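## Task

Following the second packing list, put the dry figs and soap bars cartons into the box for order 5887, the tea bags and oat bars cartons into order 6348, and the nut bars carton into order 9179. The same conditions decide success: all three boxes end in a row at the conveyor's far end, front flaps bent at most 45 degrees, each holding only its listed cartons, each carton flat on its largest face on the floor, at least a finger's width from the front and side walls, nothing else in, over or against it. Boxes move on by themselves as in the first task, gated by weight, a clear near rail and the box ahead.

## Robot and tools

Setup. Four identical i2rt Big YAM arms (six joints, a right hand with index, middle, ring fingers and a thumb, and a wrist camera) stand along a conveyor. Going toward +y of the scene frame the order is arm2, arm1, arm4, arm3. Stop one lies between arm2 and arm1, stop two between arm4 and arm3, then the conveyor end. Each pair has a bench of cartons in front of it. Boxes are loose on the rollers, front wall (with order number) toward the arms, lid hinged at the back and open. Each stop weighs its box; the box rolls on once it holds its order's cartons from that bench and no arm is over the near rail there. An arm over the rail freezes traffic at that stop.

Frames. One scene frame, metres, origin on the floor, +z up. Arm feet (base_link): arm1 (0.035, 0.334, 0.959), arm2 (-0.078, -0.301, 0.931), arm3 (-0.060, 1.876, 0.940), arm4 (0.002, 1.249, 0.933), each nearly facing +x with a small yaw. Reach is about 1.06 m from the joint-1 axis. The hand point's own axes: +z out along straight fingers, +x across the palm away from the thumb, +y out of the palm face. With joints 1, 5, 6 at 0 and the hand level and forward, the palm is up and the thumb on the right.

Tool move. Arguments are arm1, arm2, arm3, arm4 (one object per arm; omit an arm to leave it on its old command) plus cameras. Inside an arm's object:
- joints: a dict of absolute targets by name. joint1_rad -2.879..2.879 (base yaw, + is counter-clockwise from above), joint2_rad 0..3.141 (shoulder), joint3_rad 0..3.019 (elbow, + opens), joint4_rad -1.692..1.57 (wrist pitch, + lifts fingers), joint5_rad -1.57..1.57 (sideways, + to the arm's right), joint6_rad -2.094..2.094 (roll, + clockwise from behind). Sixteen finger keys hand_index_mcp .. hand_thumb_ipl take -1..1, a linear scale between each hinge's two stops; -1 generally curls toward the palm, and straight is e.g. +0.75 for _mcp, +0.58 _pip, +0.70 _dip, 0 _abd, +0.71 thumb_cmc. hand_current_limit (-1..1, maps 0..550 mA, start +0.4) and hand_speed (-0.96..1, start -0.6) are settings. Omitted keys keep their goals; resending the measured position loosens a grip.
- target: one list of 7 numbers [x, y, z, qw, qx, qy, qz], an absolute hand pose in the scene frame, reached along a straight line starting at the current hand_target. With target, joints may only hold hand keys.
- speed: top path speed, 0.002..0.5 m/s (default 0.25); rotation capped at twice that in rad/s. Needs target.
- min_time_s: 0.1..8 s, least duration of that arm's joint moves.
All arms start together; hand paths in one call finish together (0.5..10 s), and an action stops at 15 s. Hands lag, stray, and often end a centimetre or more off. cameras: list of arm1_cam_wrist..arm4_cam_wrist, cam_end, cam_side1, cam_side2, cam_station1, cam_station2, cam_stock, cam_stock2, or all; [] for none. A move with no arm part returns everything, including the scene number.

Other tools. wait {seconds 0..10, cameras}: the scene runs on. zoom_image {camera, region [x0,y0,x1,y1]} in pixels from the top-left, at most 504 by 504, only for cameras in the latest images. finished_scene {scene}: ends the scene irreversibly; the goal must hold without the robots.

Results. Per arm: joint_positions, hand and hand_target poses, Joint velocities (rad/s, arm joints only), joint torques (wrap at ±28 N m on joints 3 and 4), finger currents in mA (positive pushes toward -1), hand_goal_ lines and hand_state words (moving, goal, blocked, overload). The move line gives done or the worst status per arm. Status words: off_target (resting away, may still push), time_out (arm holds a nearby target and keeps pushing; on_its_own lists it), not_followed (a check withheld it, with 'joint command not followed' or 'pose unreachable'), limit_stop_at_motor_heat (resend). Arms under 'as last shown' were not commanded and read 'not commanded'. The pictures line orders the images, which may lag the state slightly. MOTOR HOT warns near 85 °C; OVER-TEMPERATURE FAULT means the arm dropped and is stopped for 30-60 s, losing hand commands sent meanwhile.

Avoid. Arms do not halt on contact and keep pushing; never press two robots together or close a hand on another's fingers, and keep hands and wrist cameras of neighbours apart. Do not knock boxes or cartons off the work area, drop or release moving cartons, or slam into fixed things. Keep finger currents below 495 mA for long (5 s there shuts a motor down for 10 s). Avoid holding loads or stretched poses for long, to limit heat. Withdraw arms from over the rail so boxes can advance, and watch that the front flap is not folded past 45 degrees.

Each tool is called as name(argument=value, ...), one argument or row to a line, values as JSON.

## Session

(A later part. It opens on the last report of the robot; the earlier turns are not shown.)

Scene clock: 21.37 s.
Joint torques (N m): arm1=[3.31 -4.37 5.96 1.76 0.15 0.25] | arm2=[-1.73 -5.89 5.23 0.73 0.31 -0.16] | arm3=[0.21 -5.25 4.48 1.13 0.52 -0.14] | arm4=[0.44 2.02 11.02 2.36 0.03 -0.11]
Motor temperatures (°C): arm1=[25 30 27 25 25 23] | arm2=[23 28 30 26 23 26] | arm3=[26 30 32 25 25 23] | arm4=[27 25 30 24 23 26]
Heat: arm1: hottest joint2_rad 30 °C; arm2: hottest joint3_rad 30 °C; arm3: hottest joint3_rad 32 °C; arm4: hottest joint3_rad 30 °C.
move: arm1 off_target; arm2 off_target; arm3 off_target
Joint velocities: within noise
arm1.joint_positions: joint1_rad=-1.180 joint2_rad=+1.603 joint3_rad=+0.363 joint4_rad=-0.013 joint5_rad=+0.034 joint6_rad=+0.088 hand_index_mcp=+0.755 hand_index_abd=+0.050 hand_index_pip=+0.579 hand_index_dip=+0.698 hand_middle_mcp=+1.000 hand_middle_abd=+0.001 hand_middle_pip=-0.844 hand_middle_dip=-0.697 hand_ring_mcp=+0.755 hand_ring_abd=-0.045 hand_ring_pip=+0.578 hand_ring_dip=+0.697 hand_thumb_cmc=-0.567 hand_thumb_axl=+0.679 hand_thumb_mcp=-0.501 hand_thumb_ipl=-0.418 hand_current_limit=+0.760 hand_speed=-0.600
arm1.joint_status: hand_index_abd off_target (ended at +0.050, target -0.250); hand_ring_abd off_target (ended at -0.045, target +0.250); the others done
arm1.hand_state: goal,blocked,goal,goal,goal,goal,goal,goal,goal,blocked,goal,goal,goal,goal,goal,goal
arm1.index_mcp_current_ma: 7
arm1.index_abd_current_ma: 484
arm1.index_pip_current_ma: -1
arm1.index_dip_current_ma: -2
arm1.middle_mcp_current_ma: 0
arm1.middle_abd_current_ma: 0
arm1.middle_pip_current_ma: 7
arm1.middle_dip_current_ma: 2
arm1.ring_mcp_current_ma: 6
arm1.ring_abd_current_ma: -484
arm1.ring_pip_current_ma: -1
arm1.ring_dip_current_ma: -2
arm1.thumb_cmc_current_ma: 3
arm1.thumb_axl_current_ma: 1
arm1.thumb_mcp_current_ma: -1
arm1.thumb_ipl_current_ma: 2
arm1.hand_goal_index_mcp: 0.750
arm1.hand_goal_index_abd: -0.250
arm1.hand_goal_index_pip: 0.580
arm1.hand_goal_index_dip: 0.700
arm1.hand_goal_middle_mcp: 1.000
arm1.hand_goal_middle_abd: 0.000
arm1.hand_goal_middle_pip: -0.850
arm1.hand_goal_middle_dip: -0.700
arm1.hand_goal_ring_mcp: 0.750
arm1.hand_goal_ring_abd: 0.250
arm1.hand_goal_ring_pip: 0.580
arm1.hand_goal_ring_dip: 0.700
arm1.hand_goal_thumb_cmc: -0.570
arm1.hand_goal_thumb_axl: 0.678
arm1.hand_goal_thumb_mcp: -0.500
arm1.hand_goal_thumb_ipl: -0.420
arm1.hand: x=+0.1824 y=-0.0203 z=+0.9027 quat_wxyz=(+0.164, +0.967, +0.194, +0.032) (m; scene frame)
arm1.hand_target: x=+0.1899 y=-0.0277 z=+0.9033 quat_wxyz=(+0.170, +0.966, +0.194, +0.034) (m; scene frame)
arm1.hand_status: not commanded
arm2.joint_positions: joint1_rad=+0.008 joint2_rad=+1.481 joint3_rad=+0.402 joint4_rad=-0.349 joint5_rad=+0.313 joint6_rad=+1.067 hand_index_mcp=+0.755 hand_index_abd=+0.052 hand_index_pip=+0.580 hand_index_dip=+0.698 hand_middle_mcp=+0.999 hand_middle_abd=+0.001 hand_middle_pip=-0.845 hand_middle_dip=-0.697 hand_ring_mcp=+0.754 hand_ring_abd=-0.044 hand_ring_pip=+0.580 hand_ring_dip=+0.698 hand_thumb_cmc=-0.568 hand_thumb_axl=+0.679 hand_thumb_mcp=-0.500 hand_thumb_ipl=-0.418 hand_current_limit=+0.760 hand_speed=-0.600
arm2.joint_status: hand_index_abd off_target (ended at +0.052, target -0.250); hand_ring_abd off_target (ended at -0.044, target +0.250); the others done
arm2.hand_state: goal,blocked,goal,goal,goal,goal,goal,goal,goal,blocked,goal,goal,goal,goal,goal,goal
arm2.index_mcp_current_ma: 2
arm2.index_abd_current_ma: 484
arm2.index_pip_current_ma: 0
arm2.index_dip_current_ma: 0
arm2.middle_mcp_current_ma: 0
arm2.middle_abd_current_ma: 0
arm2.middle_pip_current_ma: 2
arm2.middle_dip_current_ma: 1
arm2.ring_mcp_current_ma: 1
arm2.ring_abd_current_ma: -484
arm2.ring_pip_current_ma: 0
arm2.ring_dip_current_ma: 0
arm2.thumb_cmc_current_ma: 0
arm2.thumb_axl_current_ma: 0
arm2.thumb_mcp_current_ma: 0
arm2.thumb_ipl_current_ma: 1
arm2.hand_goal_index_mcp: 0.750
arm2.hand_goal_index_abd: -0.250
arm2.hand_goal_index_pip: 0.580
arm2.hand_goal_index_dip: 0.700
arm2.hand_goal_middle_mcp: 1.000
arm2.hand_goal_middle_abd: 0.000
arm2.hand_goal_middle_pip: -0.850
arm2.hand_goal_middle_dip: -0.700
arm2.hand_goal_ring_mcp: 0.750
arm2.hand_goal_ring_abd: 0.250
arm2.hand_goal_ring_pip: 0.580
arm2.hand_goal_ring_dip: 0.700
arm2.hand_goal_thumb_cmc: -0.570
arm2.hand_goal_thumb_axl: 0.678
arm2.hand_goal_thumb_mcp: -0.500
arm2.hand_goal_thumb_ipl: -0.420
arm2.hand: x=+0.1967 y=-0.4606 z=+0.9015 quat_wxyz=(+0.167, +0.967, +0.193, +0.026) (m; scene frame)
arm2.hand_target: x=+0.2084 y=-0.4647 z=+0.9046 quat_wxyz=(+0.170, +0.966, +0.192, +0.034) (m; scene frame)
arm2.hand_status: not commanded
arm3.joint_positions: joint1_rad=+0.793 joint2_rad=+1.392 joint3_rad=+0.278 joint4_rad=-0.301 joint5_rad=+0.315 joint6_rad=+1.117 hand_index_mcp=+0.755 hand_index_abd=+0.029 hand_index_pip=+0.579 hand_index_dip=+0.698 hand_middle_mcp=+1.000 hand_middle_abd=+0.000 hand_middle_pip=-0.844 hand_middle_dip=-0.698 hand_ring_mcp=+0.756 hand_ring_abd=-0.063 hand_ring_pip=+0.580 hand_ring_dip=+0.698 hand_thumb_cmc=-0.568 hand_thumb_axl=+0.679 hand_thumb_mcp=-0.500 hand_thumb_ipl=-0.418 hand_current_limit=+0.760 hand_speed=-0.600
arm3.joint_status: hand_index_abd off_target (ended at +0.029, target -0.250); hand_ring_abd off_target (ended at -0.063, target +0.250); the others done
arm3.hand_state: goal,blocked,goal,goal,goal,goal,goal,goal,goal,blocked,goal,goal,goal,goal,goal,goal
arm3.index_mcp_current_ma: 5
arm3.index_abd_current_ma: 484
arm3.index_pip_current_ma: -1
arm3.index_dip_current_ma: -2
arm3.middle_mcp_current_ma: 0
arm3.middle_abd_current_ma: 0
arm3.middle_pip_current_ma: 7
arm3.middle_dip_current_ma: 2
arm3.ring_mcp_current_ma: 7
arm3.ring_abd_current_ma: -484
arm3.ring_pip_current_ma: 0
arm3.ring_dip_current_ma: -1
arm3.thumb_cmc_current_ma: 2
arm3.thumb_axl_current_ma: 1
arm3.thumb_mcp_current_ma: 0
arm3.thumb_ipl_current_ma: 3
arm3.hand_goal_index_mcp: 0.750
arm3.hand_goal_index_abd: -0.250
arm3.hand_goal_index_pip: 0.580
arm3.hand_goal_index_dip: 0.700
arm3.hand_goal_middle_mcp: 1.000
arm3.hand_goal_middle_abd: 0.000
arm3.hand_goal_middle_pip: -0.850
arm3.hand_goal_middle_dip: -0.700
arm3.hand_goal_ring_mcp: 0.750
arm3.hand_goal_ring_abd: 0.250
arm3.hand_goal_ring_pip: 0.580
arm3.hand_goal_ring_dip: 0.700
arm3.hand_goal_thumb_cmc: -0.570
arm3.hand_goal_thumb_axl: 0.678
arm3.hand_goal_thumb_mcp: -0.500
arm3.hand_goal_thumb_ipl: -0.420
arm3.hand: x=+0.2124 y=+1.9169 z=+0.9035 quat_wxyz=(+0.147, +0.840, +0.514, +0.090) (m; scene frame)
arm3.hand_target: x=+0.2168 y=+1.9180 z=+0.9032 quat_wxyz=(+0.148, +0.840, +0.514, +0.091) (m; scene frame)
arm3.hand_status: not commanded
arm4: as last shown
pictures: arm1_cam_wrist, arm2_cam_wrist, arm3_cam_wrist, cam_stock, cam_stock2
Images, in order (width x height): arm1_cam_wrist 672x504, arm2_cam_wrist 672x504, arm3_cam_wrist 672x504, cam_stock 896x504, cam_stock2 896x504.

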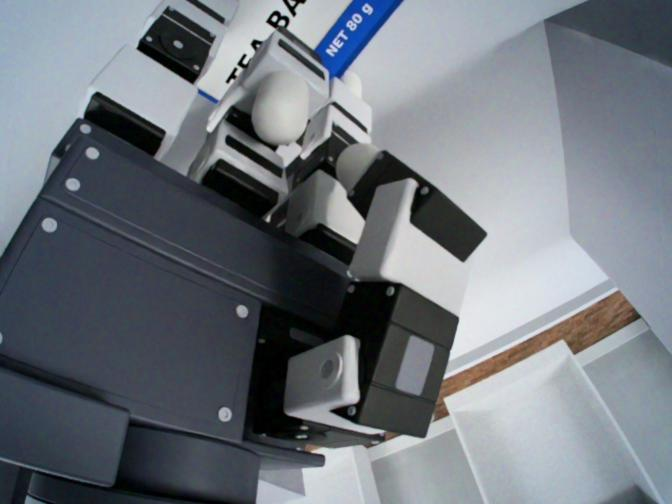

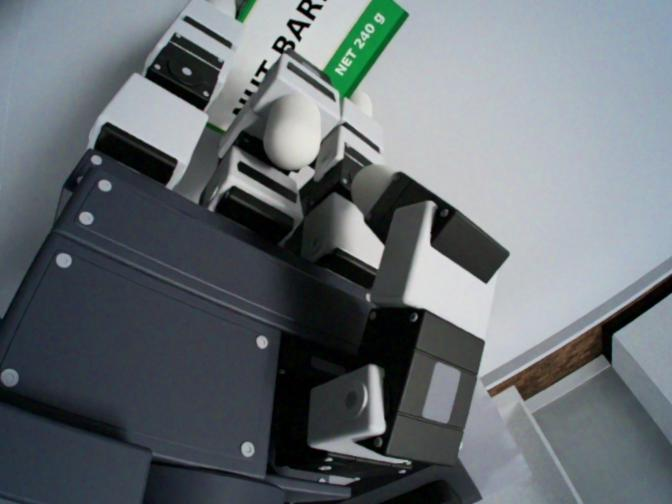

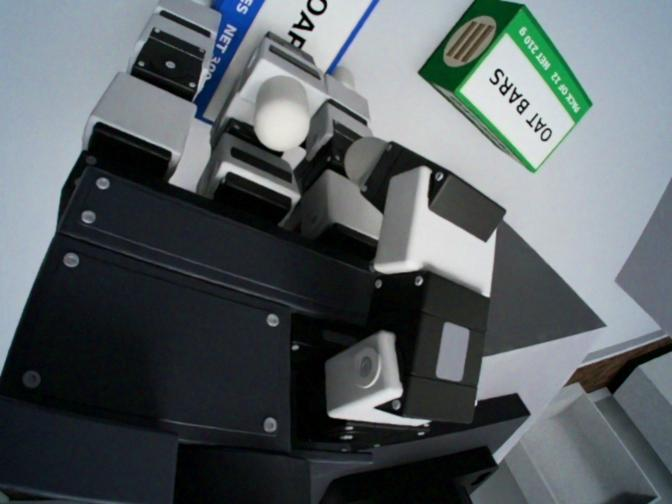

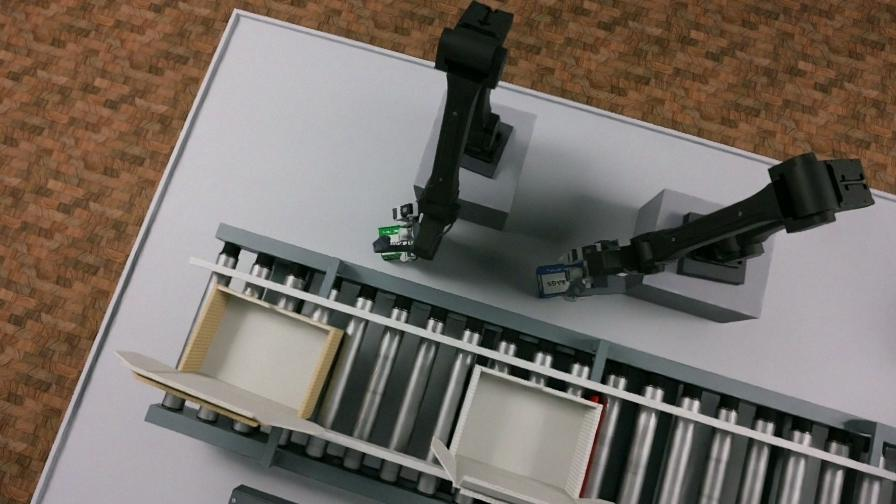

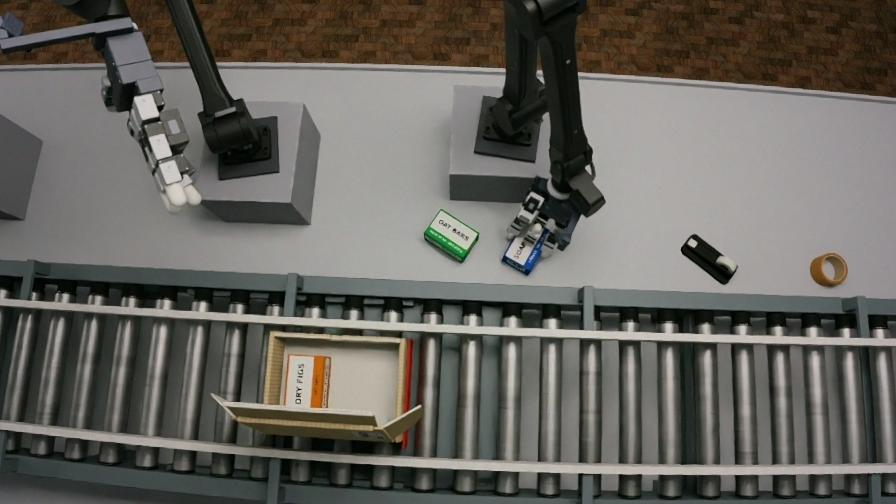

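move(
  arm1={"target": [0.1824, -0.0203, 1.08, 0.1702, 0.9655, 0.1938, 0.0342], "speed": 0.1},
  arm2={"target": [0.1967, -0.4606, 1.08, 0.1703, 0.9659, 0.1921, 0.0339], "speed": 0.1},
  arm3={"target": [0.2124, 1.9169, 1.08, 0.148, 0.8397, 0.5146, 0.0907], "speed": 0.1},
  cameras=["cam_station1", "cam_station2"],
)

Scene clock: 24.83 s.
Joint torques (N m): arm1=[2.43 -4.01 13.09 1.14 0.01 0.17] | arm2=[-0.44 -5.54 11.41 -0.05 0.44 0] | arm3=[1.61 -5.07 12.7 0.12 0.61 0.01] | arm4=[0.5 2.02 11 2.37 0.03 -0.11]
Motor temperatures (°C): arm1=[25 30 27 25 25 23] | arm2=[23 28 30 26 23 26] | arm3=[26 30 32 25 25 23] | arm4=[27 25 30 24 23 26]
Heat: arm1: hottest joint2_rad 30 °C; arm2: hottest joint3_rad 30 °C; arm3: hottest joint3_rad 32 °C; arm4: hottest joint3_rad 30 °C.
move: arm1 off_target; arm2 off_target; arm3 off_target
Joint velocities: within noise
arm1.joint_positions: joint1_rad=-1.180 joint2_rad=+1.039 joint3_rad=+0.522 joint4_rad=-0.778 joint5_rad=+0.034 joint6_rad=+0.088 hand_index_mcp=+0.755 hand_index_abd=+0.050 hand_index_pip=+0.582 hand_index_dip=+0.700 hand_middle_mcp=+1.000 hand_middle_abd=+0.001 hand_middle_pip=-0.844 hand_middle_dip=-0.697 hand_ring_mcp=+0.753 hand_ring_abd=-0.045 hand_ring_pip=+0.581 hand_ring_dip=+0.700 hand_thumb_cmc=-0.567 hand_thumb_axl=+0.679 hand_thumb_mcp=-0.501 hand_thumb_ipl=-0.418 hand_current_limit=+0.760 hand_speed=-0.600
arm1.joint_status: not commanded
arm1.hand_state: goal,blocked,goal,goal,goal,goal,goal,goal,goal,blocked,goal,goal,goal,goal,goal,goal
arm1.index_mcp_current_ma: 6
arm1.index_abd_current_ma: 484
arm1.index_pip_current_ma: 1
arm1.index_dip_current_ma: 0
arm1.middle_mcp_current_ma: 0
arm1.middle_abd_current_ma: 0
arm1.middle_pip_current_ma: 7
arm1.middle_dip_current_ma: 2
arm1.ring_mcp_current_ma: 4
arm1.ring_abd_current_ma: -484
arm1.ring_pip_current_ma: 1
arm1.ring_dip_current_ma: 0
arm1.thumb_cmc_current_ma: 3
arm1.thumb_axl_current_ma: 1
arm1.thumb_mcp_current_ma: -1
arm1.thumb_ipl_current_ma: 2
arm1.hand_goal_index_mcp: 0.750
arm1.hand_goal_index_abd: -0.250
arm1.hand_goal_index_pip: 0.580
arm1.hand_goal_index_dip: 0.700
arm1.hand_goal_middle_mcp: 1.000
arm1.hand_goal_middle_abd: 0.000
arm1.hand_goal_middle_pip: -0.850
arm1.hand_goal_middle_dip: -0.700
arm1.hand_goal_ring_mcp: 0.750
arm1.hand_goal_ring_abd: 0.250
arm1.hand_goal_ring_pip: 0.580
arm1.hand_goal_ring_dip: 0.700
arm1.hand_goal_thumb_cmc: -0.570
arm1.hand_goal_thumb_axl: 0.678
arm1.hand_goal_thumb_mcp: -0.500
arm1.hand_goal_thumb_ipl: -0.420
arm1.hand: x=+0.1742 y=-0.0056 z=+1.0533 quat_wxyz=(+0.144, +0.970, +0.195, +0.026) (m; scene frame)
arm1.hand_target: x=+0.1820 y=-0.0196 z=+1.0802 quat_wxyz=(+0.171, +0.966, +0.194, +0.034) (m; scene frame)
arm1.hand_status: off_target (0.032 m and 3.1 deg from the pose sent, 0.177 m and 0.8 deg at the start)
arm2.joint_positions: joint1_rad=+0.008 joint2_rad=+1.019 joint3_rad=+0.583 joint4_rad=-1.051 joint5_rad=+0.312 joint6_rad=+1.067 hand_index_mcp=+0.762 hand_index_abd=+0.052 hand_index_pip=+0.584 hand_index_dip=+0.700 hand_middle_mcp=+0.999 hand_middle_abd=+0.001 hand_middle_pip=-0.845 hand_middle_dip=-0.697 hand_ring_mcp=+0.758 hand_ring_abd=-0.044 hand_ring_pip=+0.584 hand_ring_dip=+0.701 hand_thumb_cmc=-0.568 hand_thumb_axl=+0.679 hand_thumb_mcp=-0.500 hand_thumb_ipl=-0.418 hand_current_limit=+0.760 hand_speed=-0.600
arm2.joint_status: not commanded
arm2.hand_state: goal,blocked,goal,goal,goal,goal,goal,goal,goal,blocked,goal,goal,goal,goal,goal,goal
arm2.index_mcp_current_ma: 8
arm2.index_abd_current_ma: 484
arm2.index_pip_current_ma: 1
arm2.index_dip_current_ma: 0
arm2.middle_mcp_current_ma: 0
arm2.middle_abd_current_ma: 0
arm2.middle_pip_current_ma: 2
arm2.middle_dip_current_ma: 1
arm2.ring_mcp_current_ma: 4
arm2.ring_abd_current_ma: -484
arm2.ring_pip_current_ma: 1
arm2.ring_dip_current_ma: 0
arm2.thumb_cmc_current_ma: 0
arm2.thumb_axl_current_ma: 0
arm2.thumb_mcp_current_ma: 0
arm2.thumb_ipl_current_ma: 1
arm2.hand_goal_index_mcp: 0.750
arm2.hand_goal_index_abd: -0.250
arm2.hand_goal_index_pip: 0.580
arm2.hand_goal_index_dip: 0.700
arm2.hand_goal_middle_mcp: 1.000
arm2.hand_goal_middle_abd: 0.000
arm2.hand_goal_middle_pip: -0.850
arm2.hand_goal_middle_dip: -0.700
arm2.hand_goal_ring_mcp: 0.750
arm2.hand_goal_ring_abd: 0.250
arm2.hand_goal_ring_pip: 0.580
arm2.hand_goal_ring_dip: 0.700
arm2.hand_goal_thumb_cmc: -0.570
arm2.hand_goal_thumb_axl: 0.678
arm2.hand_goal_thumb_mcp: -0.500
arm2.hand_goal_thumb_ipl: -0.420
arm2.hand: x=+0.1752 y=-0.4596 z=+1.0490 quat_wxyz=(+0.158, +0.967, +0.198, -0.001) (m; scene frame)
arm2.hand_target: x=+0.1953 y=-0.4607 z=+1.0795 quat_wxyz=(+0.170, +0.966, +0.192, +0.034) (m; scene frame)
arm2.hand_status: off_target (0.038 m and 4.2 deg from the pose sent, 0.179 m and 0.9 deg at the start)
arm3.joint_positions: joint1_rad=+0.786 joint2_rad=+0.864 joint3_rad=+0.478 joint4_rad=-1.108 joint5_rad=+0.313 joint6_rad=+1.108 hand_index_mcp=+0.761 hand_index_abd=+0.028 hand_index_pip=+0.585 hand_index_dip=+0.702 hand_middle_mcp=+1.000 hand_middle_abd=+0.000 hand_middle_pip=-0.844 hand_middle_dip=-0.698 hand_ring_mcp=+0.763 hand_ring_abd=-0.063 hand_ring_pip=+0.586 hand_ring_dip=+0.702 hand_thumb_cmc=-0.568 hand_thumb_axl=+0.679 hand_thumb_mcp=-0.500 hand_thumb_ipl=-0.418 hand_current_limit=+0.760 hand_speed=-0.600
arm3.joint_status: not commanded
arm3.hand_state: goal,blocked,goal,goal,goal,goal,goal,goal,goal,blocked,goal,goal,goal,goal,goal,goal
arm3.index_mcp_current_ma: 17
arm3.index_abd_current_ma: 484
arm3.index_pip_current_ma: 5
arm3.index_dip_current_ma: 1
arm3.middle_mcp_current_ma: 0
arm3.middle_abd_current_ma: 0
arm3.middle_pip_current_ma: 7
arm3.middle_dip_current_ma: 2
arm3.ring_mcp_current_ma: 21
arm3.ring_abd_current_ma: -484
arm3.ring_pip_current_ma: 7
arm3.ring_dip_current_ma: 1
arm3.thumb_cmc_current_ma: 2
arm3.thumb_axl_current_ma: 1
arm3.thumb_mcp_current_ma: 0
arm3.thumb_ipl_current_ma: 3
arm3.hand_goal_index_mcp: 0.750
arm3.hand_goal_index_abd: -0.250
arm3.hand_goal_index_pip: 0.580
arm3.hand_goal_index_dip: 0.700
arm3.hand_goal_middle_mcp: 1.000
arm3.hand_goal_middle_abd: 0.000
arm3.hand_goal_middle_pip: -0.850
arm3.hand_goal_middle_dip: -0.700
arm3.hand_goal_ring_mcp: 0.750
arm3.hand_goal_ring_abd: 0.250
arm3.hand_goal_ring_pip: 0.580
arm3.hand_goal_ring_dip: 0.700
arm3.hand_goal_thumb_cmc: -0.570
arm3.hand_goal_thumb_axl: 0.678
arm3.hand_goal_thumb_mcp: -0.500
arm3.hand_goal_thumb_ipl: -0.420
arm3.hand: x=+0.1944 y=+1.9011 z=+1.0468 quat_wxyz=(+0.151, +0.838, +0.522, +0.050) (m; scene frame)
arm3.hand_target: x=+0.2116 y=+1.9155 z=+1.0792 quat_wxyz=(+0.148, +0.840, +0.515, +0.091) (m; scene frame)
arm3.hand_status: off_target (0.041 m and 4.8 deg from the pose sent, 0.177 m and 0.2 deg at the start)
arm4: as last shown
pictures: cam_station1, cam_station2
Images, in order (width x height): cam_station1 896x504, cam_station2 896x504.

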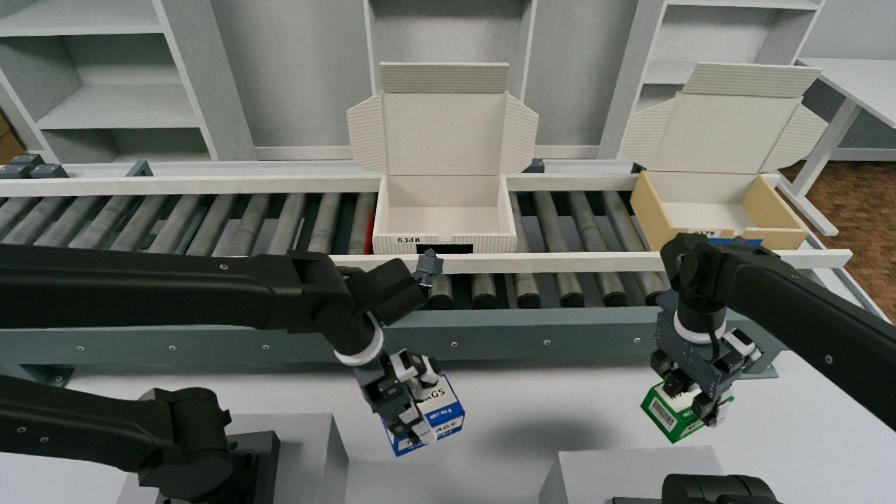

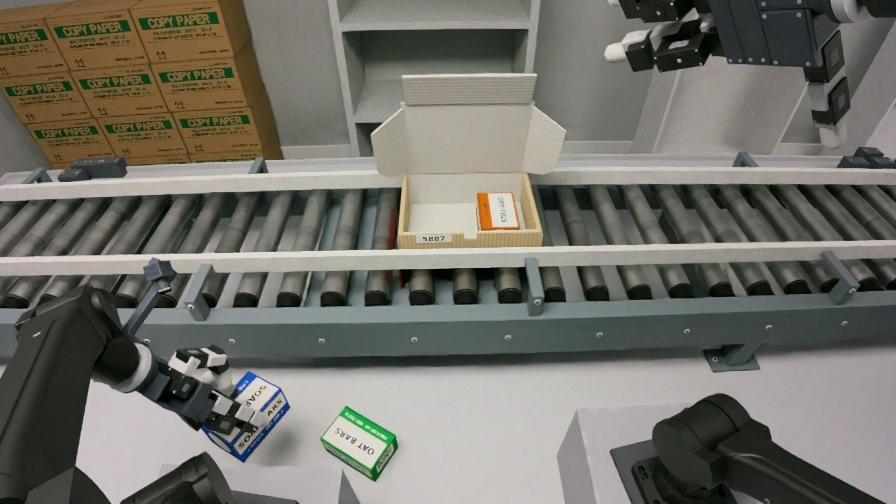

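move(
  cameras=["cam_side2"],
)

Scene clock: 25.00 s.
Joint torques (N m): arm1=[2.26 -4.07 13.08 1.06 0.01 0.19] | arm2=[-0.56 -5.36 11.51 -0.29 0.43 0.01] | arm3=[1.61 -4.78 12.68 0.16 0.61 0.01] | arm4=[0.44 1.96 11 2.36 0.03 -0.11]
Motor temperatures (°C): arm1=[25 30 27 25 25 23] | arm2=[23 28 30 26 23 26] | arm3=[26 30 32 25 25 23] | arm4=[27 25 30 24 23 26]
Heat: arm1: hottest joint2_rad 30 °C; arm2: hottest joint3_rad 30 °C; arm3: hottest joint3_rad 32 °C; arm4: hottest joint3_rad 30 °C.
Joint velocities: within noise
arm1.joint_positions: joint1_rad=-1.180 joint2_rad=+1.039 joint3_rad=+0.522 joint4_rad=-0.778 joint5_rad=+0.034 joint6_rad=+0.088 hand_index_mcp=+0.755 hand_index_abd=+0.050 hand_index_pip=+0.582 hand_index_dip=+0.700 hand_middle_mcp=+1.000 hand_middle_abd=+0.001 hand_middle_pip=-0.844 hand_middle_dip=-0.697 hand_ring_mcp=+0.753 hand_ring_abd=-0.045 hand_ring_pip=+0.581 hand_ring_dip=+0.700 hand_thumb_cmc=-0.567 hand_thumb_axl=+0.679 hand_thumb_mcp=-0.501 hand_thumb_ipl=-0.418 hand_current_limit=+0.760 hand_speed=-0.600
arm1.joint_status: not commanded
arm1.hand_state: goal,blocked,goal,goal,goal,goal,goal,goal,goal,blocked,goal,goal,goal,goal,goal,goal
arm1.index_mcp_current_ma: 6
arm1.index_abd_current_ma: 484
arm1.index_pip_current_ma: 1
arm1.index_dip_current_ma: 0
arm1.middle_mcp_current_ma: 0
arm1.middle_abd_current_ma: 0
arm1.middle_pip_current_ma: 7
arm1.middle_dip_current_ma: 2
arm1.ring_mcp_current_ma: 4
arm1.ring_abd_current_ma: -484
arm1.ring_pip_current_ma: 1
arm1.ring_dip_current_ma: 0
arm1.thumb_cmc_current_ma: 3
arm1.thumb_axl_current_ma: 1
arm1.thumb_mcp_current_ma: -1
arm1.thumb_ipl_current_ma: 2
arm1.hand_goal_index_mcp: 0.750
arm1.hand_goal_index_abd: -0.250
arm1.hand_goal_index_pip: 0.580
arm1.hand_goal_index_dip: 0.700
arm1.hand_goal_middle_mcp: 1.000
arm1.hand_goal_middle_abd: 0.000
arm1.hand_goal_middle_pip: -0.850
arm1.hand_goal_middle_dip: -0.700
arm1.hand_goal_ring_mcp: 0.750
arm1.hand_goal_ring_abd: 0.250
arm1.hand_goal_ring_pip: 0.580
arm1.hand_goal_ring_dip: 0.700
arm1.hand_goal_thumb_cmc: -0.570
arm1.hand_goal_thumb_axl: 0.678
arm1.hand_goal_thumb_mcp: -0.500
arm1.hand_goal_thumb_ipl: -0.420
arm1.hand: x=+0.1742 y=-0.0056 z=+1.0533 quat_wxyz=(+0.144, +0.970, +0.195, +0.026) (m; scene frame)
arm1.hand_target: x=+0.1820 y=-0.0196 z=+1.0802 quat_wxyz=(+0.171, +0.966, +0.194, +0.034) (m; scene frame)
arm1.hand_status: off_target (0.032 m and 3.1 deg from the pose sent, 0.177 m and 0.8 deg at the start)
arm2.joint_positions: joint1_rad=+0.008 joint2_rad=+1.019 joint3_rad=+0.583 joint4_rad=-1.051 joint5_rad=+0.312 joint6_rad=+1.067 hand_index_mcp=+0.762 hand_index_abd=+0.052 hand_index_pip=+0.584 hand_index_dip=+0.700 hand_middle_mcp=+0.999 hand_middle_abd=+0.001 hand_middle_pip=-0.845 hand_middle_dip=-0.697 hand_ring_mcp=+0.758 hand_ring_abd=-0.044 hand_ring_pip=+0.584 hand_ring_dip=+0.701 hand_thumb_cmc=-0.568 hand_thumb_axl=+0.679 hand_thumb_mcp=-0.500 hand_thumb_ipl=-0.418 hand_current_limit=+0.760 hand_speed=-0.600
arm2.joint_status: not commanded
arm2.hand_state: goal,blocked,goal,goal,goal,goal,goal,goal,goal,blocked,goal,goal,goal,goal,goal,goal
arm2.index_mcp_current_ma: 8
arm2.index_abd_current_ma: 484
arm2.index_pip_current_ma: 1
arm2.index_dip_current_ma: 0
arm2.middle_mcp_current_ma: 0
arm2.middle_abd_current_ma: 0
arm2.middle_pip_current_ma: 2
arm2.middle_dip_current_ma: 1
arm2.ring_mcp_current_ma: 4
arm2.ring_abd_current_ma: -484
arm2.ring_pip_current_ma: 1
arm2.ring_dip_current_ma: 0
arm2.thumb_cmc_current_ma: 0
arm2.thumb_axl_current_ma: 0
arm2.thumb_mcp_current_ma: 0
arm2.thumb_ipl_current_ma: 1
arm2.hand_goal_index_mcp: 0.750
arm2.hand_goal_index_abd: -0.250
arm2.hand_goal_index_pip: 0.580
arm2.hand_goal_index_dip: 0.700
arm2.hand_goal_middle_mcp: 1.000
arm2.hand_goal_middle_abd: 0.000
arm2.hand_goal_middle_pip: -0.850
arm2.hand_goal_middle_dip: -0.700
arm2.hand_goal_ring_mcp: 0.750
arm2.hand_goal_ring_abd: 0.250
arm2.hand_goal_ring_pip: 0.580
arm2.hand_goal_ring_dip: 0.700
arm2.hand_goal_thumb_cmc: -0.570
arm2.hand_goal_thumb_axl: 0.678
arm2.hand_goal_thumb_mcp: -0.500
arm2.hand_goal_thumb_ipl: -0.420
arm2.hand: x=+0.1751 y=-0.4596 z=+1.0490 quat_wxyz=(+0.158, +0.967, +0.198, -0.001) (m; scene frame)
arm2.hand_target: x=+0.1952 y=-0.4607 z=+1.0795 quat_wxyz=(+0.170, +0.966, +0.192, +0.034) (m; scene frame)
arm2.hand_status: off_target (0.038 m and 4.3 deg from the pose sent, 0.179 m and 0.9 deg at the start)
arm3.joint_positions: joint1_rad=+0.787 joint2_rad=+0.864 joint3_rad=+0.478 joint4_rad=-1.108 joint5_rad=+0.313 joint6_rad=+1.108 hand_index_mcp=+0.761 hand_index_abd=+0.028 hand_index_pip=+0.585 hand_index_dip=+0.702 hand_middle_mcp=+1.000 hand_middle_abd=+0.000 hand_middle_pip=-0.844 hand_middle_dip=-0.698 hand_ring_mcp=+0.763 hand_ring_abd=-0.063 hand_ring_pip=+0.586 hand_ring_dip=+0.702 hand_thumb_cmc=-0.568 hand_thumb_axl=+0.679 hand_thumb_mcp=-0.500 hand_thumb_ipl=-0.418 hand_current_limit=+0.760 hand_speed=-0.600
arm3.joint_status: not commanded
arm3.hand_state: goal,blocked,goal,goal,goal,goal,goal,goal,goal,blocked,goal,goal,goal,goal,goal,goal
arm3.index_mcp_current_ma: 17
arm3.index_abd_current_ma: 484
arm3.index_pip_current_ma: 5
arm3.index_dip_current_ma: 1
arm3.middle_mcp_current_ma: 0
arm3.middle_abd_current_ma: 0
arm3.middle_pip_current_ma: 7
arm3.middle_dip_current_ma: 2
arm3.ring_mcp_current_ma: 21
arm3.ring_abd_current_ma: -484
arm3.ring_pip_current_ma: 7
arm3.ring_dip_current_ma: 1
arm3.thumb_cmc_current_ma: 2
arm3.thumb_axl_current_ma: 1
arm3.thumb_mcp_current_ma: 0
arm3.thumb_ipl_current_ma: 3
arm3.hand_goal_index_mcp: 0.750
arm3.hand_goal_index_abd: -0.250
arm3.hand_goal_index_pip: 0.580
arm3.hand_goal_index_dip: 0.700
arm3.hand_goal_middle_mcp: 1.000
arm3.hand_goal_middle_abd: 0.000
arm3.hand_goal_middle_pip: -0.850
arm3.hand_goal_middle_dip: -0.700
arm3.hand_goal_ring_mcp: 0.750
arm3.hand_goal_ring_abd: 0.250
arm3.hand_goal_ring_pip: 0.580
arm3.hand_goal_ring_dip: 0.700
arm3.hand_goal_thumb_cmc: -0.570
arm3.hand_goal_thumb_axl: 0.678
arm3.hand_goal_thumb_mcp: -0.500
arm3.hand_goal_thumb_ipl: -0.420
arm3.hand: x=+0.1944 y=+1.9012 z=+1.0468 quat_wxyz=(+0.151, +0.838, +0.522, +0.050) (m; scene frame)
arm3.hand_target: x=+0.2117 y=+1.9156 z=+1.0791 quat_wxyz=(+0.148, +0.840, +0.515, +0.091) (m; scene frame)
arm3.hand_status: off_target (0.041 m and 4.8 deg from the pose sent, 0.177 m and 0.2 deg at the start)
arm4.joint_positions: joint1_rad=+0.196 joint2_rad=+0.612 joint3_rad=+1.407 joint4_rad=-1.140 joint5_rad=-0.040 joint6_rad=+1.036 hand_index_mcp=+1.000 hand_index_abd=+0.001 hand_index_pip=+0.577 hand_index_dip=+0.696 hand_middle_mcp=+0.756 hand_middle_abd=+0.001 hand_middle_pip=+0.577 hand_middle_dip=+0.696 hand_ring_mcp=+0.755 hand_ring_abd=+0.001 hand_ring_pip=+0.577 hand_ring_dip=+0.696 hand_thumb_cmc=+0.715 hand_thumb_axl=+0.677 hand_thumb_mcp=+0.226 hand_thumb_ipl=+0.168 hand_current_limit=+0.400 hand_speed=-0.600
arm4.joint_status: not commanded
arm4.hand_state: overload,goal,goal,goal,goal,goal,goal,goal,goal,goal,goal,goal,goal,goal,goal,goal
arm4.index_mcp_current_ma: 0
arm4.index_abd_current_ma: 0
arm4.index_pip_current_ma: 0
arm4.index_dip_current_ma: 0
arm4.middle_mcp_current_ma: 1
arm4.middle_abd_current_ma: 0
arm4.middle_pip_current_ma: 0
arm4.middle_dip_current_ma: 0
arm4.ring_mcp_current_ma: 1
arm4.ring_abd_current_ma: 0
arm4.ring_pip_current_ma: 0
arm4.ring_dip_current_ma: 0
arm4.thumb_cmc_current_ma: 1
arm4.thumb_axl_current_ma: 0
arm4.thumb_mcp_current_ma: 0
arm4.thumb_ipl_current_ma: 0
arm4.hand_goal_index_mcp: 0.754
arm4.hand_goal_index_abd: 0.000
arm4.hand_goal_index_pip: 0.576
arm4.hand_goal_index_dip: 0.696
arm4.hand_goal_middle_mcp: 0.754
arm4.hand_goal_middle_abd: 0.000
arm4.hand_goal_middle_pip: 0.576
arm4.hand_goal_middle_dip: 0.696
arm4.hand_goal_ring_mcp: 0.754
arm4.hand_goal_ring_abd: 0.000
arm4.hand_goal_ring_pip: 0.576
arm4.hand_goal_ring_dip: 0.696
arm4.hand_goal_thumb_cmc: 0.714
arm4.hand_goal_thumb_axl: 0.678
arm4.hand_goal_thumb_mcp: 0.226
arm4.hand_goal_thumb_ipl: 0.168
arm4.hand: x=+0.2692 y=+1.2733 z=+1.5488 quat_wxyz=(+0.036, +0.729, +0.368, +0.577) (m; scene frame)
arm4.hand_target: x=+0.2649 y=+1.2717 z=+1.5613 quat_wxyz=(+0.037, +0.721, +0.364, +0.588) (m; scene frame)
arm4.hand_status: not commanded
pictures: cam_side2
Images, in order (width x height): cam_side2 896x504.

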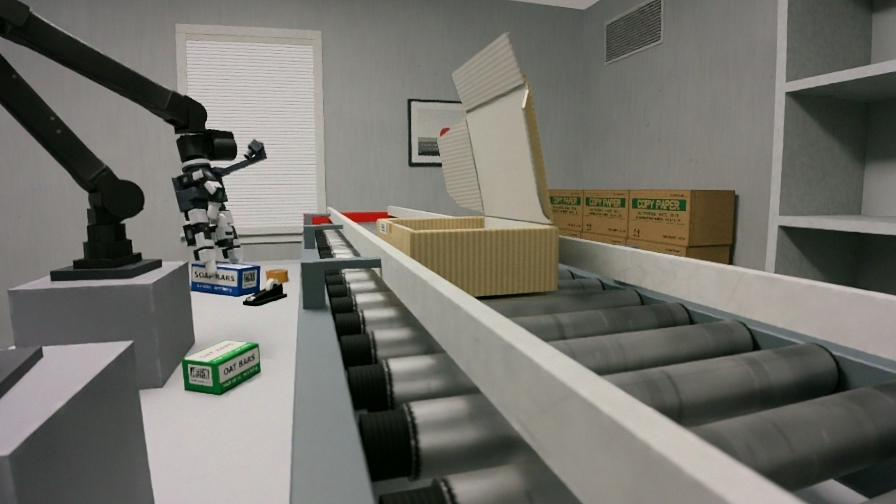

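move(
  arm1={"target": [0.25, 0.12, 1.34, 0.153, 0.6903, 0.6903, 0.153], "speed": 0.15},
  arm3={"target": [0.25, 1.66, 1.34, 0.153, 0.6903, 0.6903, 0.153], "speed": 0.15},
  cameras=["cam_station1", "cam_station2", "cam_side1", "cam_side2"],
)

Scene clock: 30.30 s.
Joint torques (N m): arm1=[1.85 -0.62 14.04 0.57 -1.02 0.03] | arm2=[-0.26 -5.07 11.36 -0.17 0.45 -0.01] | arm3=[0.5 -5.3 14.28 0.7 -0.83 -0.18] | arm4=[0.44 2.02 11.02 2.37 0.03 -0.11]
Motor temperatures (°C): arm1=[25 30 28 25 25 23] | arm2=[23 28 31 26 23 26] | arm3=[26 30 34 25 26 23] | arm4=[27 25 30 24 23 26]
Heat: arm1: hottest joint2_rad 30 °C; arm2: hottest joint3_rad 31 °C; arm3: hottest joint3_rad 34 °C; arm4: hottest joint3_rad 30 °C.
move: arm1 off_target; arm3 off_target
Joint velocities: within noise
arm1.joint_positions: joint1_rad=-1.322 joint2_rad=+0.856 joint3_rad=+1.103 joint4_rad=-1.689 joint5_rad=-0.400 joint6_rad=-1.179 hand_index_mcp=+0.756 hand_index_abd=+0.050 hand_index_pip=+0.582 hand_index_dip=+0.700 hand_middle_mcp=+1.000 hand_middle_abd=+0.001 hand_middle_pip=-0.844 hand_middle_dip=-0.697 hand_ring_mcp=+0.754 hand_ring_abd=-0.045 hand_ring_pip=+0.581 hand_ring_dip=+0.700 hand_thumb_cmc=-0.567 hand_thumb_axl=+0.679 hand_thumb_mcp=-0.501 hand_thumb_ipl=-0.418 hand_current_limit=+0.760 hand_speed=-0.600
arm1.joint_status: not commanded
arm1.hand_state: goal,blocked,goal,goal,goal,goal,goal,goal,goal,blocked,goal,goal,goal,goal,goal,goal
arm1.index_mcp_current_ma: 8
arm1.index_abd_current_ma: 484
arm1.index_pip_current_ma: 2
arm1.index_dip_current_ma: 0
arm1.middle_mcp_current_ma: 0
arm1.middle_abd_current_ma: 0
arm1.middle_pip_current_ma: 7
arm1.middle_dip_current_ma: 2
arm1.ring_mcp_current_ma: 5
arm1.ring_abd_current_ma: -484
arm1.ring_pip_current_ma: 1
arm1.ring_dip_current_ma: 0
arm1.thumb_cmc_current_ma: 3
arm1.thumb_axl_current_ma: 1
arm1.thumb_mcp_current_ma: -1
arm1.thumb_ipl_current_ma: 2
arm1.hand_goal_index_mcp: 0.750
arm1.hand_goal_index_abd: -0.250
arm1.hand_goal_index_pip: 0.580
arm1.hand_goal_index_dip: 0.700
arm1.hand_goal_middle_mcp: 1.000
arm1.hand_goal_middle_abd: 0.000
arm1.hand_goal_middle_pip: -0.850
arm1.hand_goal_middle_dip: -0.700
arm1.hand_goal_ring_mcp: 0.750
arm1.hand_goal_ring_abd: 0.250
arm1.hand_goal_ring_pip: 0.580
arm1.hand_goal_ring_dip: 0.700
arm1.hand_goal_thumb_cmc: -0.570
arm1.hand_goal_thumb_axl: 0.678
arm1.hand_goal_thumb_mcp: -0.500
arm1.hand_goal_thumb_ipl: -0.420
arm1.hand: x=+0.2485 y=+0.1256 z=+1.3203 quat_wxyz=(+0.146, +0.696, +0.686, +0.155) (m; scene frame)
arm1.hand_target: x=+0.2500 y=+0.1204 z=+1.3394 quat_wxyz=(+0.161, +0.691, +0.689, +0.150) (m; scene frame)
arm1.hand_status: off_target (0.021 m and 1.2 deg from the pose sent, 0.322 m and 67.8 deg at the start; a joint's target at an end of its range on 29 of 146 steps)
arm2, arm4: as last shown
arm3.joint_positions: joint1_rad=-0.763 joint2_rad=+0.958 joint3_rad=+1.175 joint4_rad=-1.575 joint5_rad=-0.330 joint6_rad=-0.832 hand_index_mcp=+0.761 hand_index_abd=+0.028 hand_index_pip=+0.585 hand_index_dip=+0.702 hand_middle_mcp=+1.000 hand_middle_abd=+0.000 hand_middle_pip=-0.844 hand_middle_dip=-0.698 hand_ring_mcp=+0.763 hand_ring_abd=-0.063 hand_ring_pip=+0.586 hand_ring_dip=+0.702 hand_thumb_cmc=-0.568 hand_thumb_axl=+0.679 hand_thumb_mcp=-0.500 hand_thumb_ipl=-0.418 hand_current_limit=+0.760 hand_speed=-0.600
arm3.joint_status: not commanded
arm3.hand_state: goal,blocked,goal,goal,goal,goal,goal,goal,goal,blocked,goal,goal,goal,goal,goal,goal
arm3.index_mcp_current_ma: 17
arm3.index_abd_current_ma: 484
arm3.index_pip_current_ma: 5
arm3.index_dip_current_ma: 1
arm3.middle_mcp_current_ma: 0
arm3.middle_abd_current_ma: 0
arm3.middle_pip_current_ma: 7
arm3.middle_dip_current_ma: 2
arm3.ring_mcp_current_ma: 21
arm3.ring_abd_current_ma: -484
arm3.ring_pip_current_ma: 7
arm3.ring_dip_current_ma: 1
arm3.thumb_cmc_current_ma: 2
arm3.thumb_axl_current_ma: 1
arm3.thumb_mcp_current_ma: 0
arm3.thumb_ipl_current_ma: 3
arm3.hand_goal_index_mcp: 0.750
arm3.hand_goal_index_abd: -0.250
arm3.hand_goal_index_pip: 0.580
arm3.hand_goal_index_dip: 0.700
arm3.hand_goal_middle_mcp: 1.000
arm3.hand_goal_middle_abd: 0.000
arm3.hand_goal_middle_pip: -0.850
arm3.hand_goal_middle_dip: -0.700
arm3.hand_goal_ring_mcp: 0.750
arm3.hand_goal_ring_abd: 0.250
arm3.hand_goal_ring_pip: 0.580
arm3.hand_goal_ring_dip: 0.700
arm3.hand_goal_thumb_cmc: -0.570
arm3.hand_goal_thumb_axl: 0.678
arm3.hand_goal_thumb_mcp: -0.500
arm3.hand_goal_thumb_ipl: -0.420
arm3.hand: x=+0.2431 y=+1.6672 z=+1.2983 quat_wxyz=(+0.116, +0.701, +0.687, +0.152) (m; scene frame)
arm3.hand_target: x=+0.2482 y=+1.6619 z=+1.3389 quat_wxyz=(+0.153, +0.690, +0.690, +0.153) (m; scene frame)
arm3.hand_status: off_target (0.043 m and 4.5 deg from the pose sent, 0.384 m and 28.4 deg at the start)
pictures: cam_side1, cam_side2, cam_station1, cam_station2
Images, in order (width x height): cam_side1 896x504, cam_side2 896x504, cam_station1 896x504, cam_station2 896x504.

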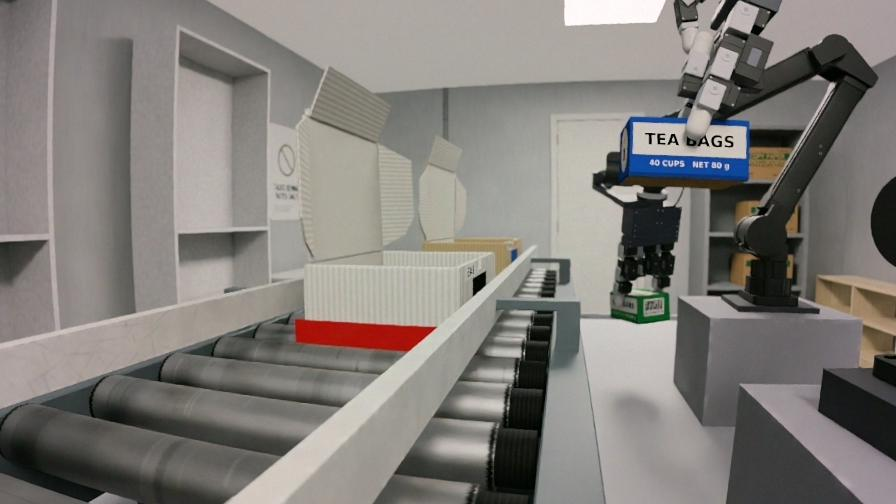

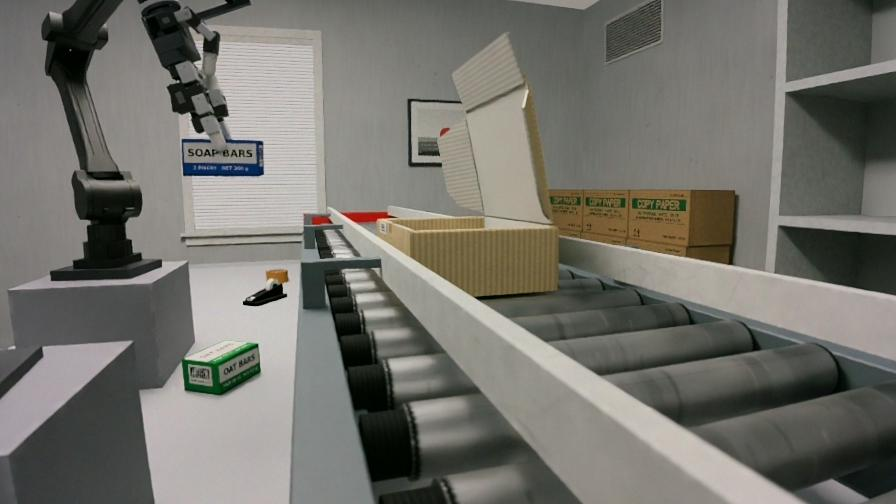

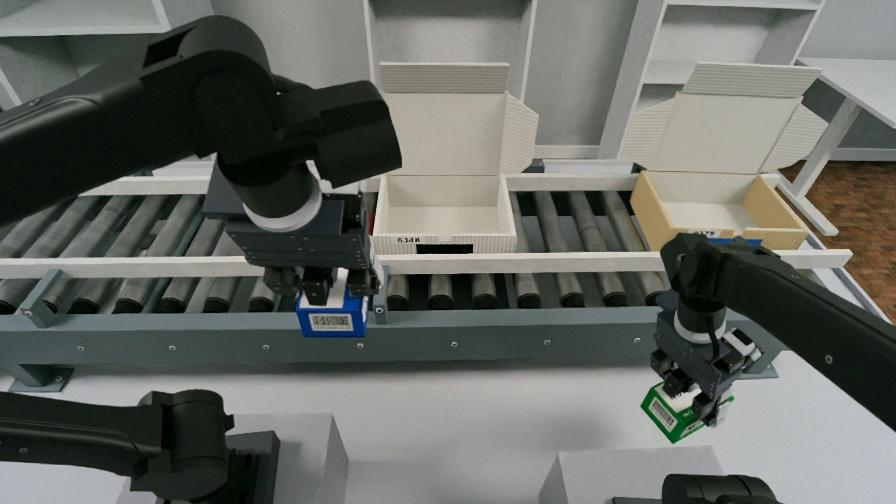

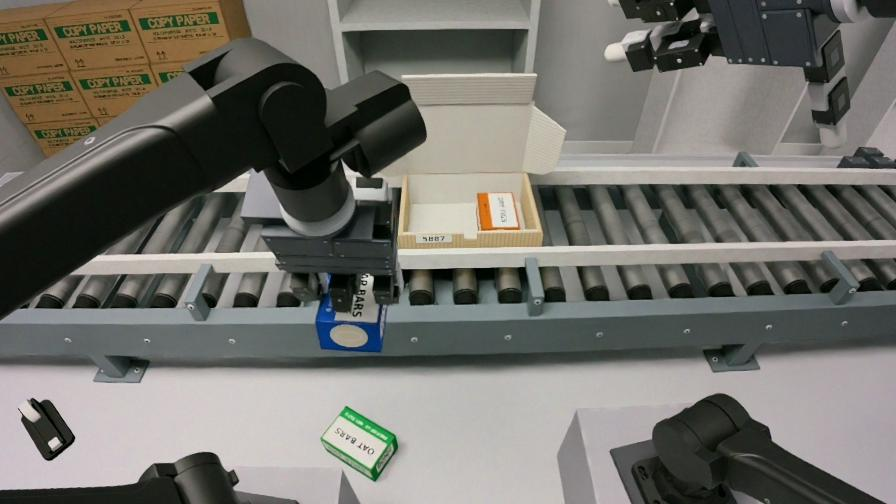

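move(
  arm1={"target": [0.595, -0.0735, 1.34, 0.153, 0.6903, 0.6903, 0.153], "speed": 0.15},
  arm3={"target": [0.62, 1.555, 1.34, 0.1711, 0.6861, 0.6861, 0.1711], "speed": 0.15},
  cameras=["cam_station1", "cam_station2", "cam_side1", "cam_side2"],
)

zoom_image(
  camera="cam_side1",
  region=[200, 0, 600, 360],
)

zoom_image(
  camera="cam_side2",
  region=[340, 0, 700, 320],
)

Scene clock: 35.03 s.
Joint torques (N m): arm1=[3.14 -12.22 14.79 1.07 -0.5 0.26] | arm2=[-0.21 -5.48 11.37 -0.2 0.44 -0.01] | arm3=[1.26 -18.61 14.83 1.16 -0.34 0.03] | arm4=[0.44 2.08 11 2.35 0.03 -0.11]
Motor temperatures (°C): arm1=[25 30 29 25 25 23] | arm2=[23 28 31 26 23 26] | arm3=[26 30 36 25 26 23] | arm4=[27 25 30 24 23 26]
Heat: arm1: hottest joint2_rad 30 °C; arm2: hottest joint3_rad 31 °C; arm3: hottest joint3_rad 36 °C; arm4: hottest joint3_rad 30 °C.
move: arm1 off_target; arm3 off_target
Joint velocities: within noise
arm1.joint_positions: joint1_rad=-0.864 joint2_rad=+1.777 joint3_rad=+1.956 joint4_rad=-1.461 joint5_rad=-0.299 joint6_rad=-0.717 hand_index_mcp=+0.758 hand_index_abd=+0.050 hand_index_pip=+0.583 hand_index_dip=+0.700 hand_middle_mcp=+1.000 hand_middle_abd=+0.001 hand_middle_pip=-0.844 hand_middle_dip=-0.697 hand_ring_mcp=+0.756 hand_ring_abd=-0.045 hand_ring_pip=+0.582 hand_ring_dip=+0.700 hand_thumb_cmc=-0.567 hand_thumb_axl=+0.679 hand_thumb_mcp=-0.501 hand_thumb_ipl=-0.418 hand_current_limit=+0.760 hand_speed=-0.600
arm1.joint_status: not commanded
arm1.hand_state: goal,blocked,goal,goal,goal,goal,goal,goal,goal,blocked,goal,goal,goal,goal,goal,goal
arm1.index_mcp_current_ma: 12
arm1.index_abd_current_ma: 484
arm1.index_pip_current_ma: 3
arm1.index_dip_current_ma: 0
arm1.middle_mcp_current_ma: 0
arm1.middle_abd_current_ma: 0
arm1.middle_pip_current_ma: 7
arm1.middle_dip_current_ma: 2
arm1.ring_mcp_current_ma: 7
arm1.ring_abd_current_ma: -484
arm1.ring_pip_current_ma: 2
arm1.ring_dip_current_ma: 0
arm1.thumb_cmc_current_ma: 2
arm1.thumb_axl_current_ma: 1
arm1.thumb_mcp_current_ma: -1
arm1.thumb_ipl_current_ma: 2
arm1.hand_goal_index_mcp: 0.750
arm1.hand_goal_index_abd: -0.250
arm1.hand_goal_index_pip: 0.580
arm1.hand_goal_index_dip: 0.700
arm1.hand_goal_middle_mcp: 1.000
arm1.hand_goal_middle_abd: 0.000
arm1.hand_goal_middle_pip: -0.850
arm1.hand_goal_middle_dip: -0.700
arm1.hand_goal_ring_mcp: 0.750
arm1.hand_goal_ring_abd: 0.250
arm1.hand_goal_ring_pip: 0.580
arm1.hand_goal_ring_dip: 0.700
arm1.hand_goal_thumb_cmc: -0.570
arm1.hand_goal_thumb_axl: 0.678
arm1.hand_goal_thumb_mcp: -0.500
arm1.hand_goal_thumb_ipl: -0.420
arm1.hand: x=+0.5840 y=-0.0703 z=+1.3284 quat_wxyz=(+0.143, +0.692, +0.691, +0.152) (m; scene frame)
arm1.hand_target: x=+0.5945 y=-0.0730 z=+1.3398 quat_wxyz=(+0.154, +0.690, +0.690, +0.153) (m; scene frame)
arm1.hand_status: off_target (0.016 m and 1.1 deg from the pose sent, 0.400 m and 1.2 deg at the start)
arm2, arm4: as last shown
arm3.joint_positions: joint1_rad=-0.402 joint2_rad=+1.873 joint3_rad=+2.075 joint4_rad=-1.420 joint5_rad=-0.241 joint6_rad=-0.478 hand_index_mcp=+0.763 hand_index_abd=+0.028 hand_index_pip=+0.586 hand_index_dip=+0.702 hand_middle_mcp=+1.000 hand_middle_abd=+0.000 hand_middle_pip=-0.844 hand_middle_dip=-0.698 hand_ring_mcp=+0.766 hand_ring_abd=-0.063 hand_ring_pip=+0.587 hand_ring_dip=+0.703 hand_thumb_cmc=-0.568 hand_thumb_axl=+0.679 hand_thumb_mcp=-0.500 hand_thumb_ipl=-0.418 hand_current_limit=+0.760 hand_speed=-0.600
arm3.joint_status: not commanded
arm3.hand_state: goal,blocked,goal,goal,goal,goal,goal,goal,goal,blocked,goal,goal,goal,goal,goal,goal
arm3.index_mcp_current_ma: 21
arm3.index_abd_current_ma: 484
arm3.index_pip_current_ma: 7
arm3.index_dip_current_ma: 2
arm3.middle_mcp_current_ma: 0
arm3.middle_abd_current_ma: 0
arm3.middle_pip_current_ma: 7
arm3.middle_dip_current_ma: 2
arm3.ring_mcp_current_ma: 28
arm3.ring_abd_current_ma: -484
arm3.ring_pip_current_ma: 9
arm3.ring_dip_current_ma: 2
arm3.thumb_cmc_current_ma: 2
arm3.thumb_axl_current_ma: 1
arm3.thumb_mcp_current_ma: 0
arm3.thumb_ipl_current_ma: 3
arm3.hand_goal_index_mcp: 0.750
arm3.hand_goal_index_abd: -0.250
arm3.hand_goal_index_pip: 0.580
arm3.hand_goal_index_dip: 0.700
arm3.hand_goal_middle_mcp: 1.000
arm3.hand_goal_middle_abd: 0.000
arm3.hand_goal_middle_pip: -0.850
arm3.hand_goal_middle_dip: -0.700
arm3.hand_goal_ring_mcp: 0.750
arm3.hand_goal_ring_abd: 0.250
arm3.hand_goal_ring_pip: 0.580
arm3.hand_goal_ring_dip: 0.700
arm3.hand_goal_thumb_cmc: -0.570
arm3.hand_goal_thumb_axl: 0.678
arm3.hand_goal_thumb_mcp: -0.500
arm3.hand_goal_thumb_ipl: -0.420
arm3.hand: x=+0.6089 y=+1.5578 z=+1.2917 quat_wxyz=(+0.133, +0.694, +0.690, +0.159) (m; scene frame)
arm3.hand_target: x=+0.6165 y=+1.5569 z=+1.3395 quat_wxyz=(+0.172, +0.686, +0.686, +0.172) (m; scene frame)
arm3.hand_status: off_target (0.050 m and 4.7 deg from the pose sent, 0.395 m and 6.9 deg at the start)
pictures: cam_side1, cam_side2, cam_station1, cam_station2
Images, in order (width x height): cam_side1 896x504, cam_side2 896x504, cam_station1 896x504, cam_station2 896x504.

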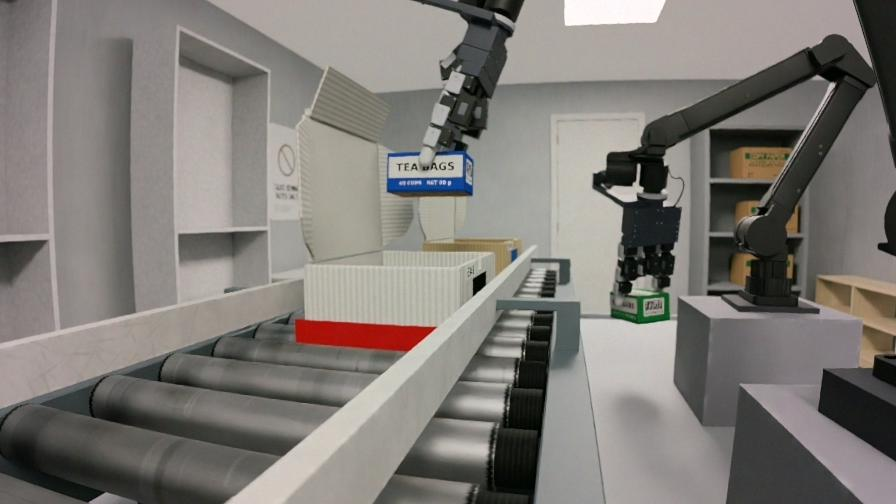

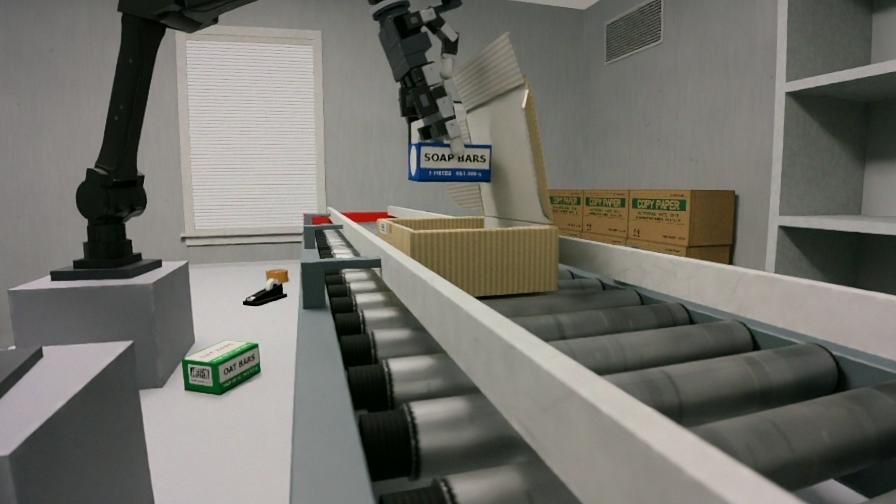

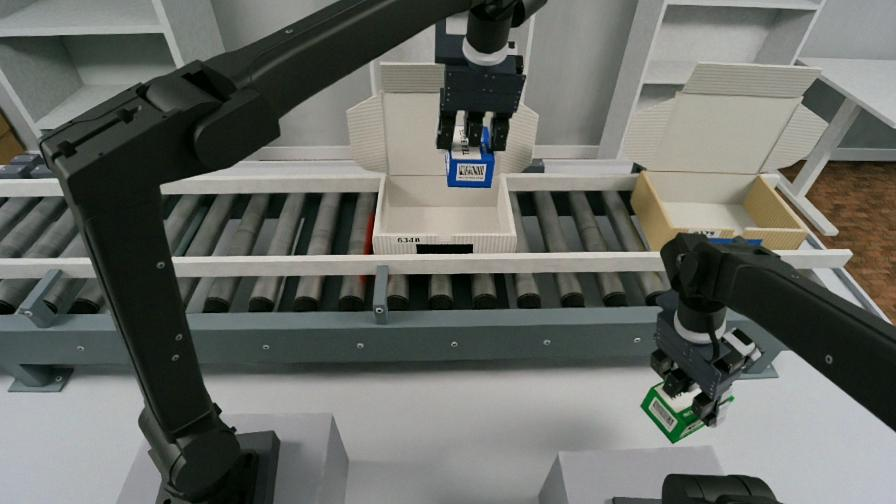

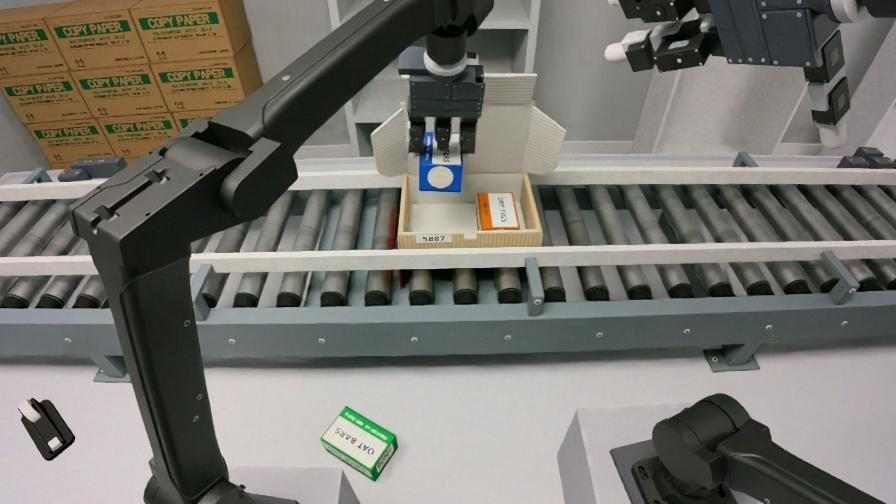

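Scaled by 1.260.

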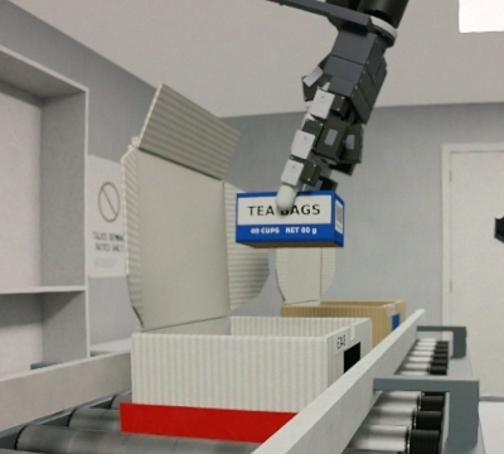

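Scaled by 1.400.

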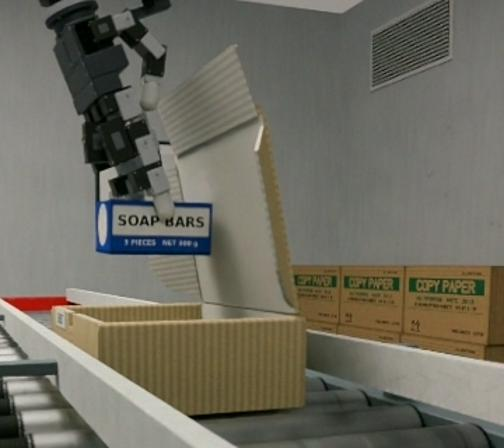

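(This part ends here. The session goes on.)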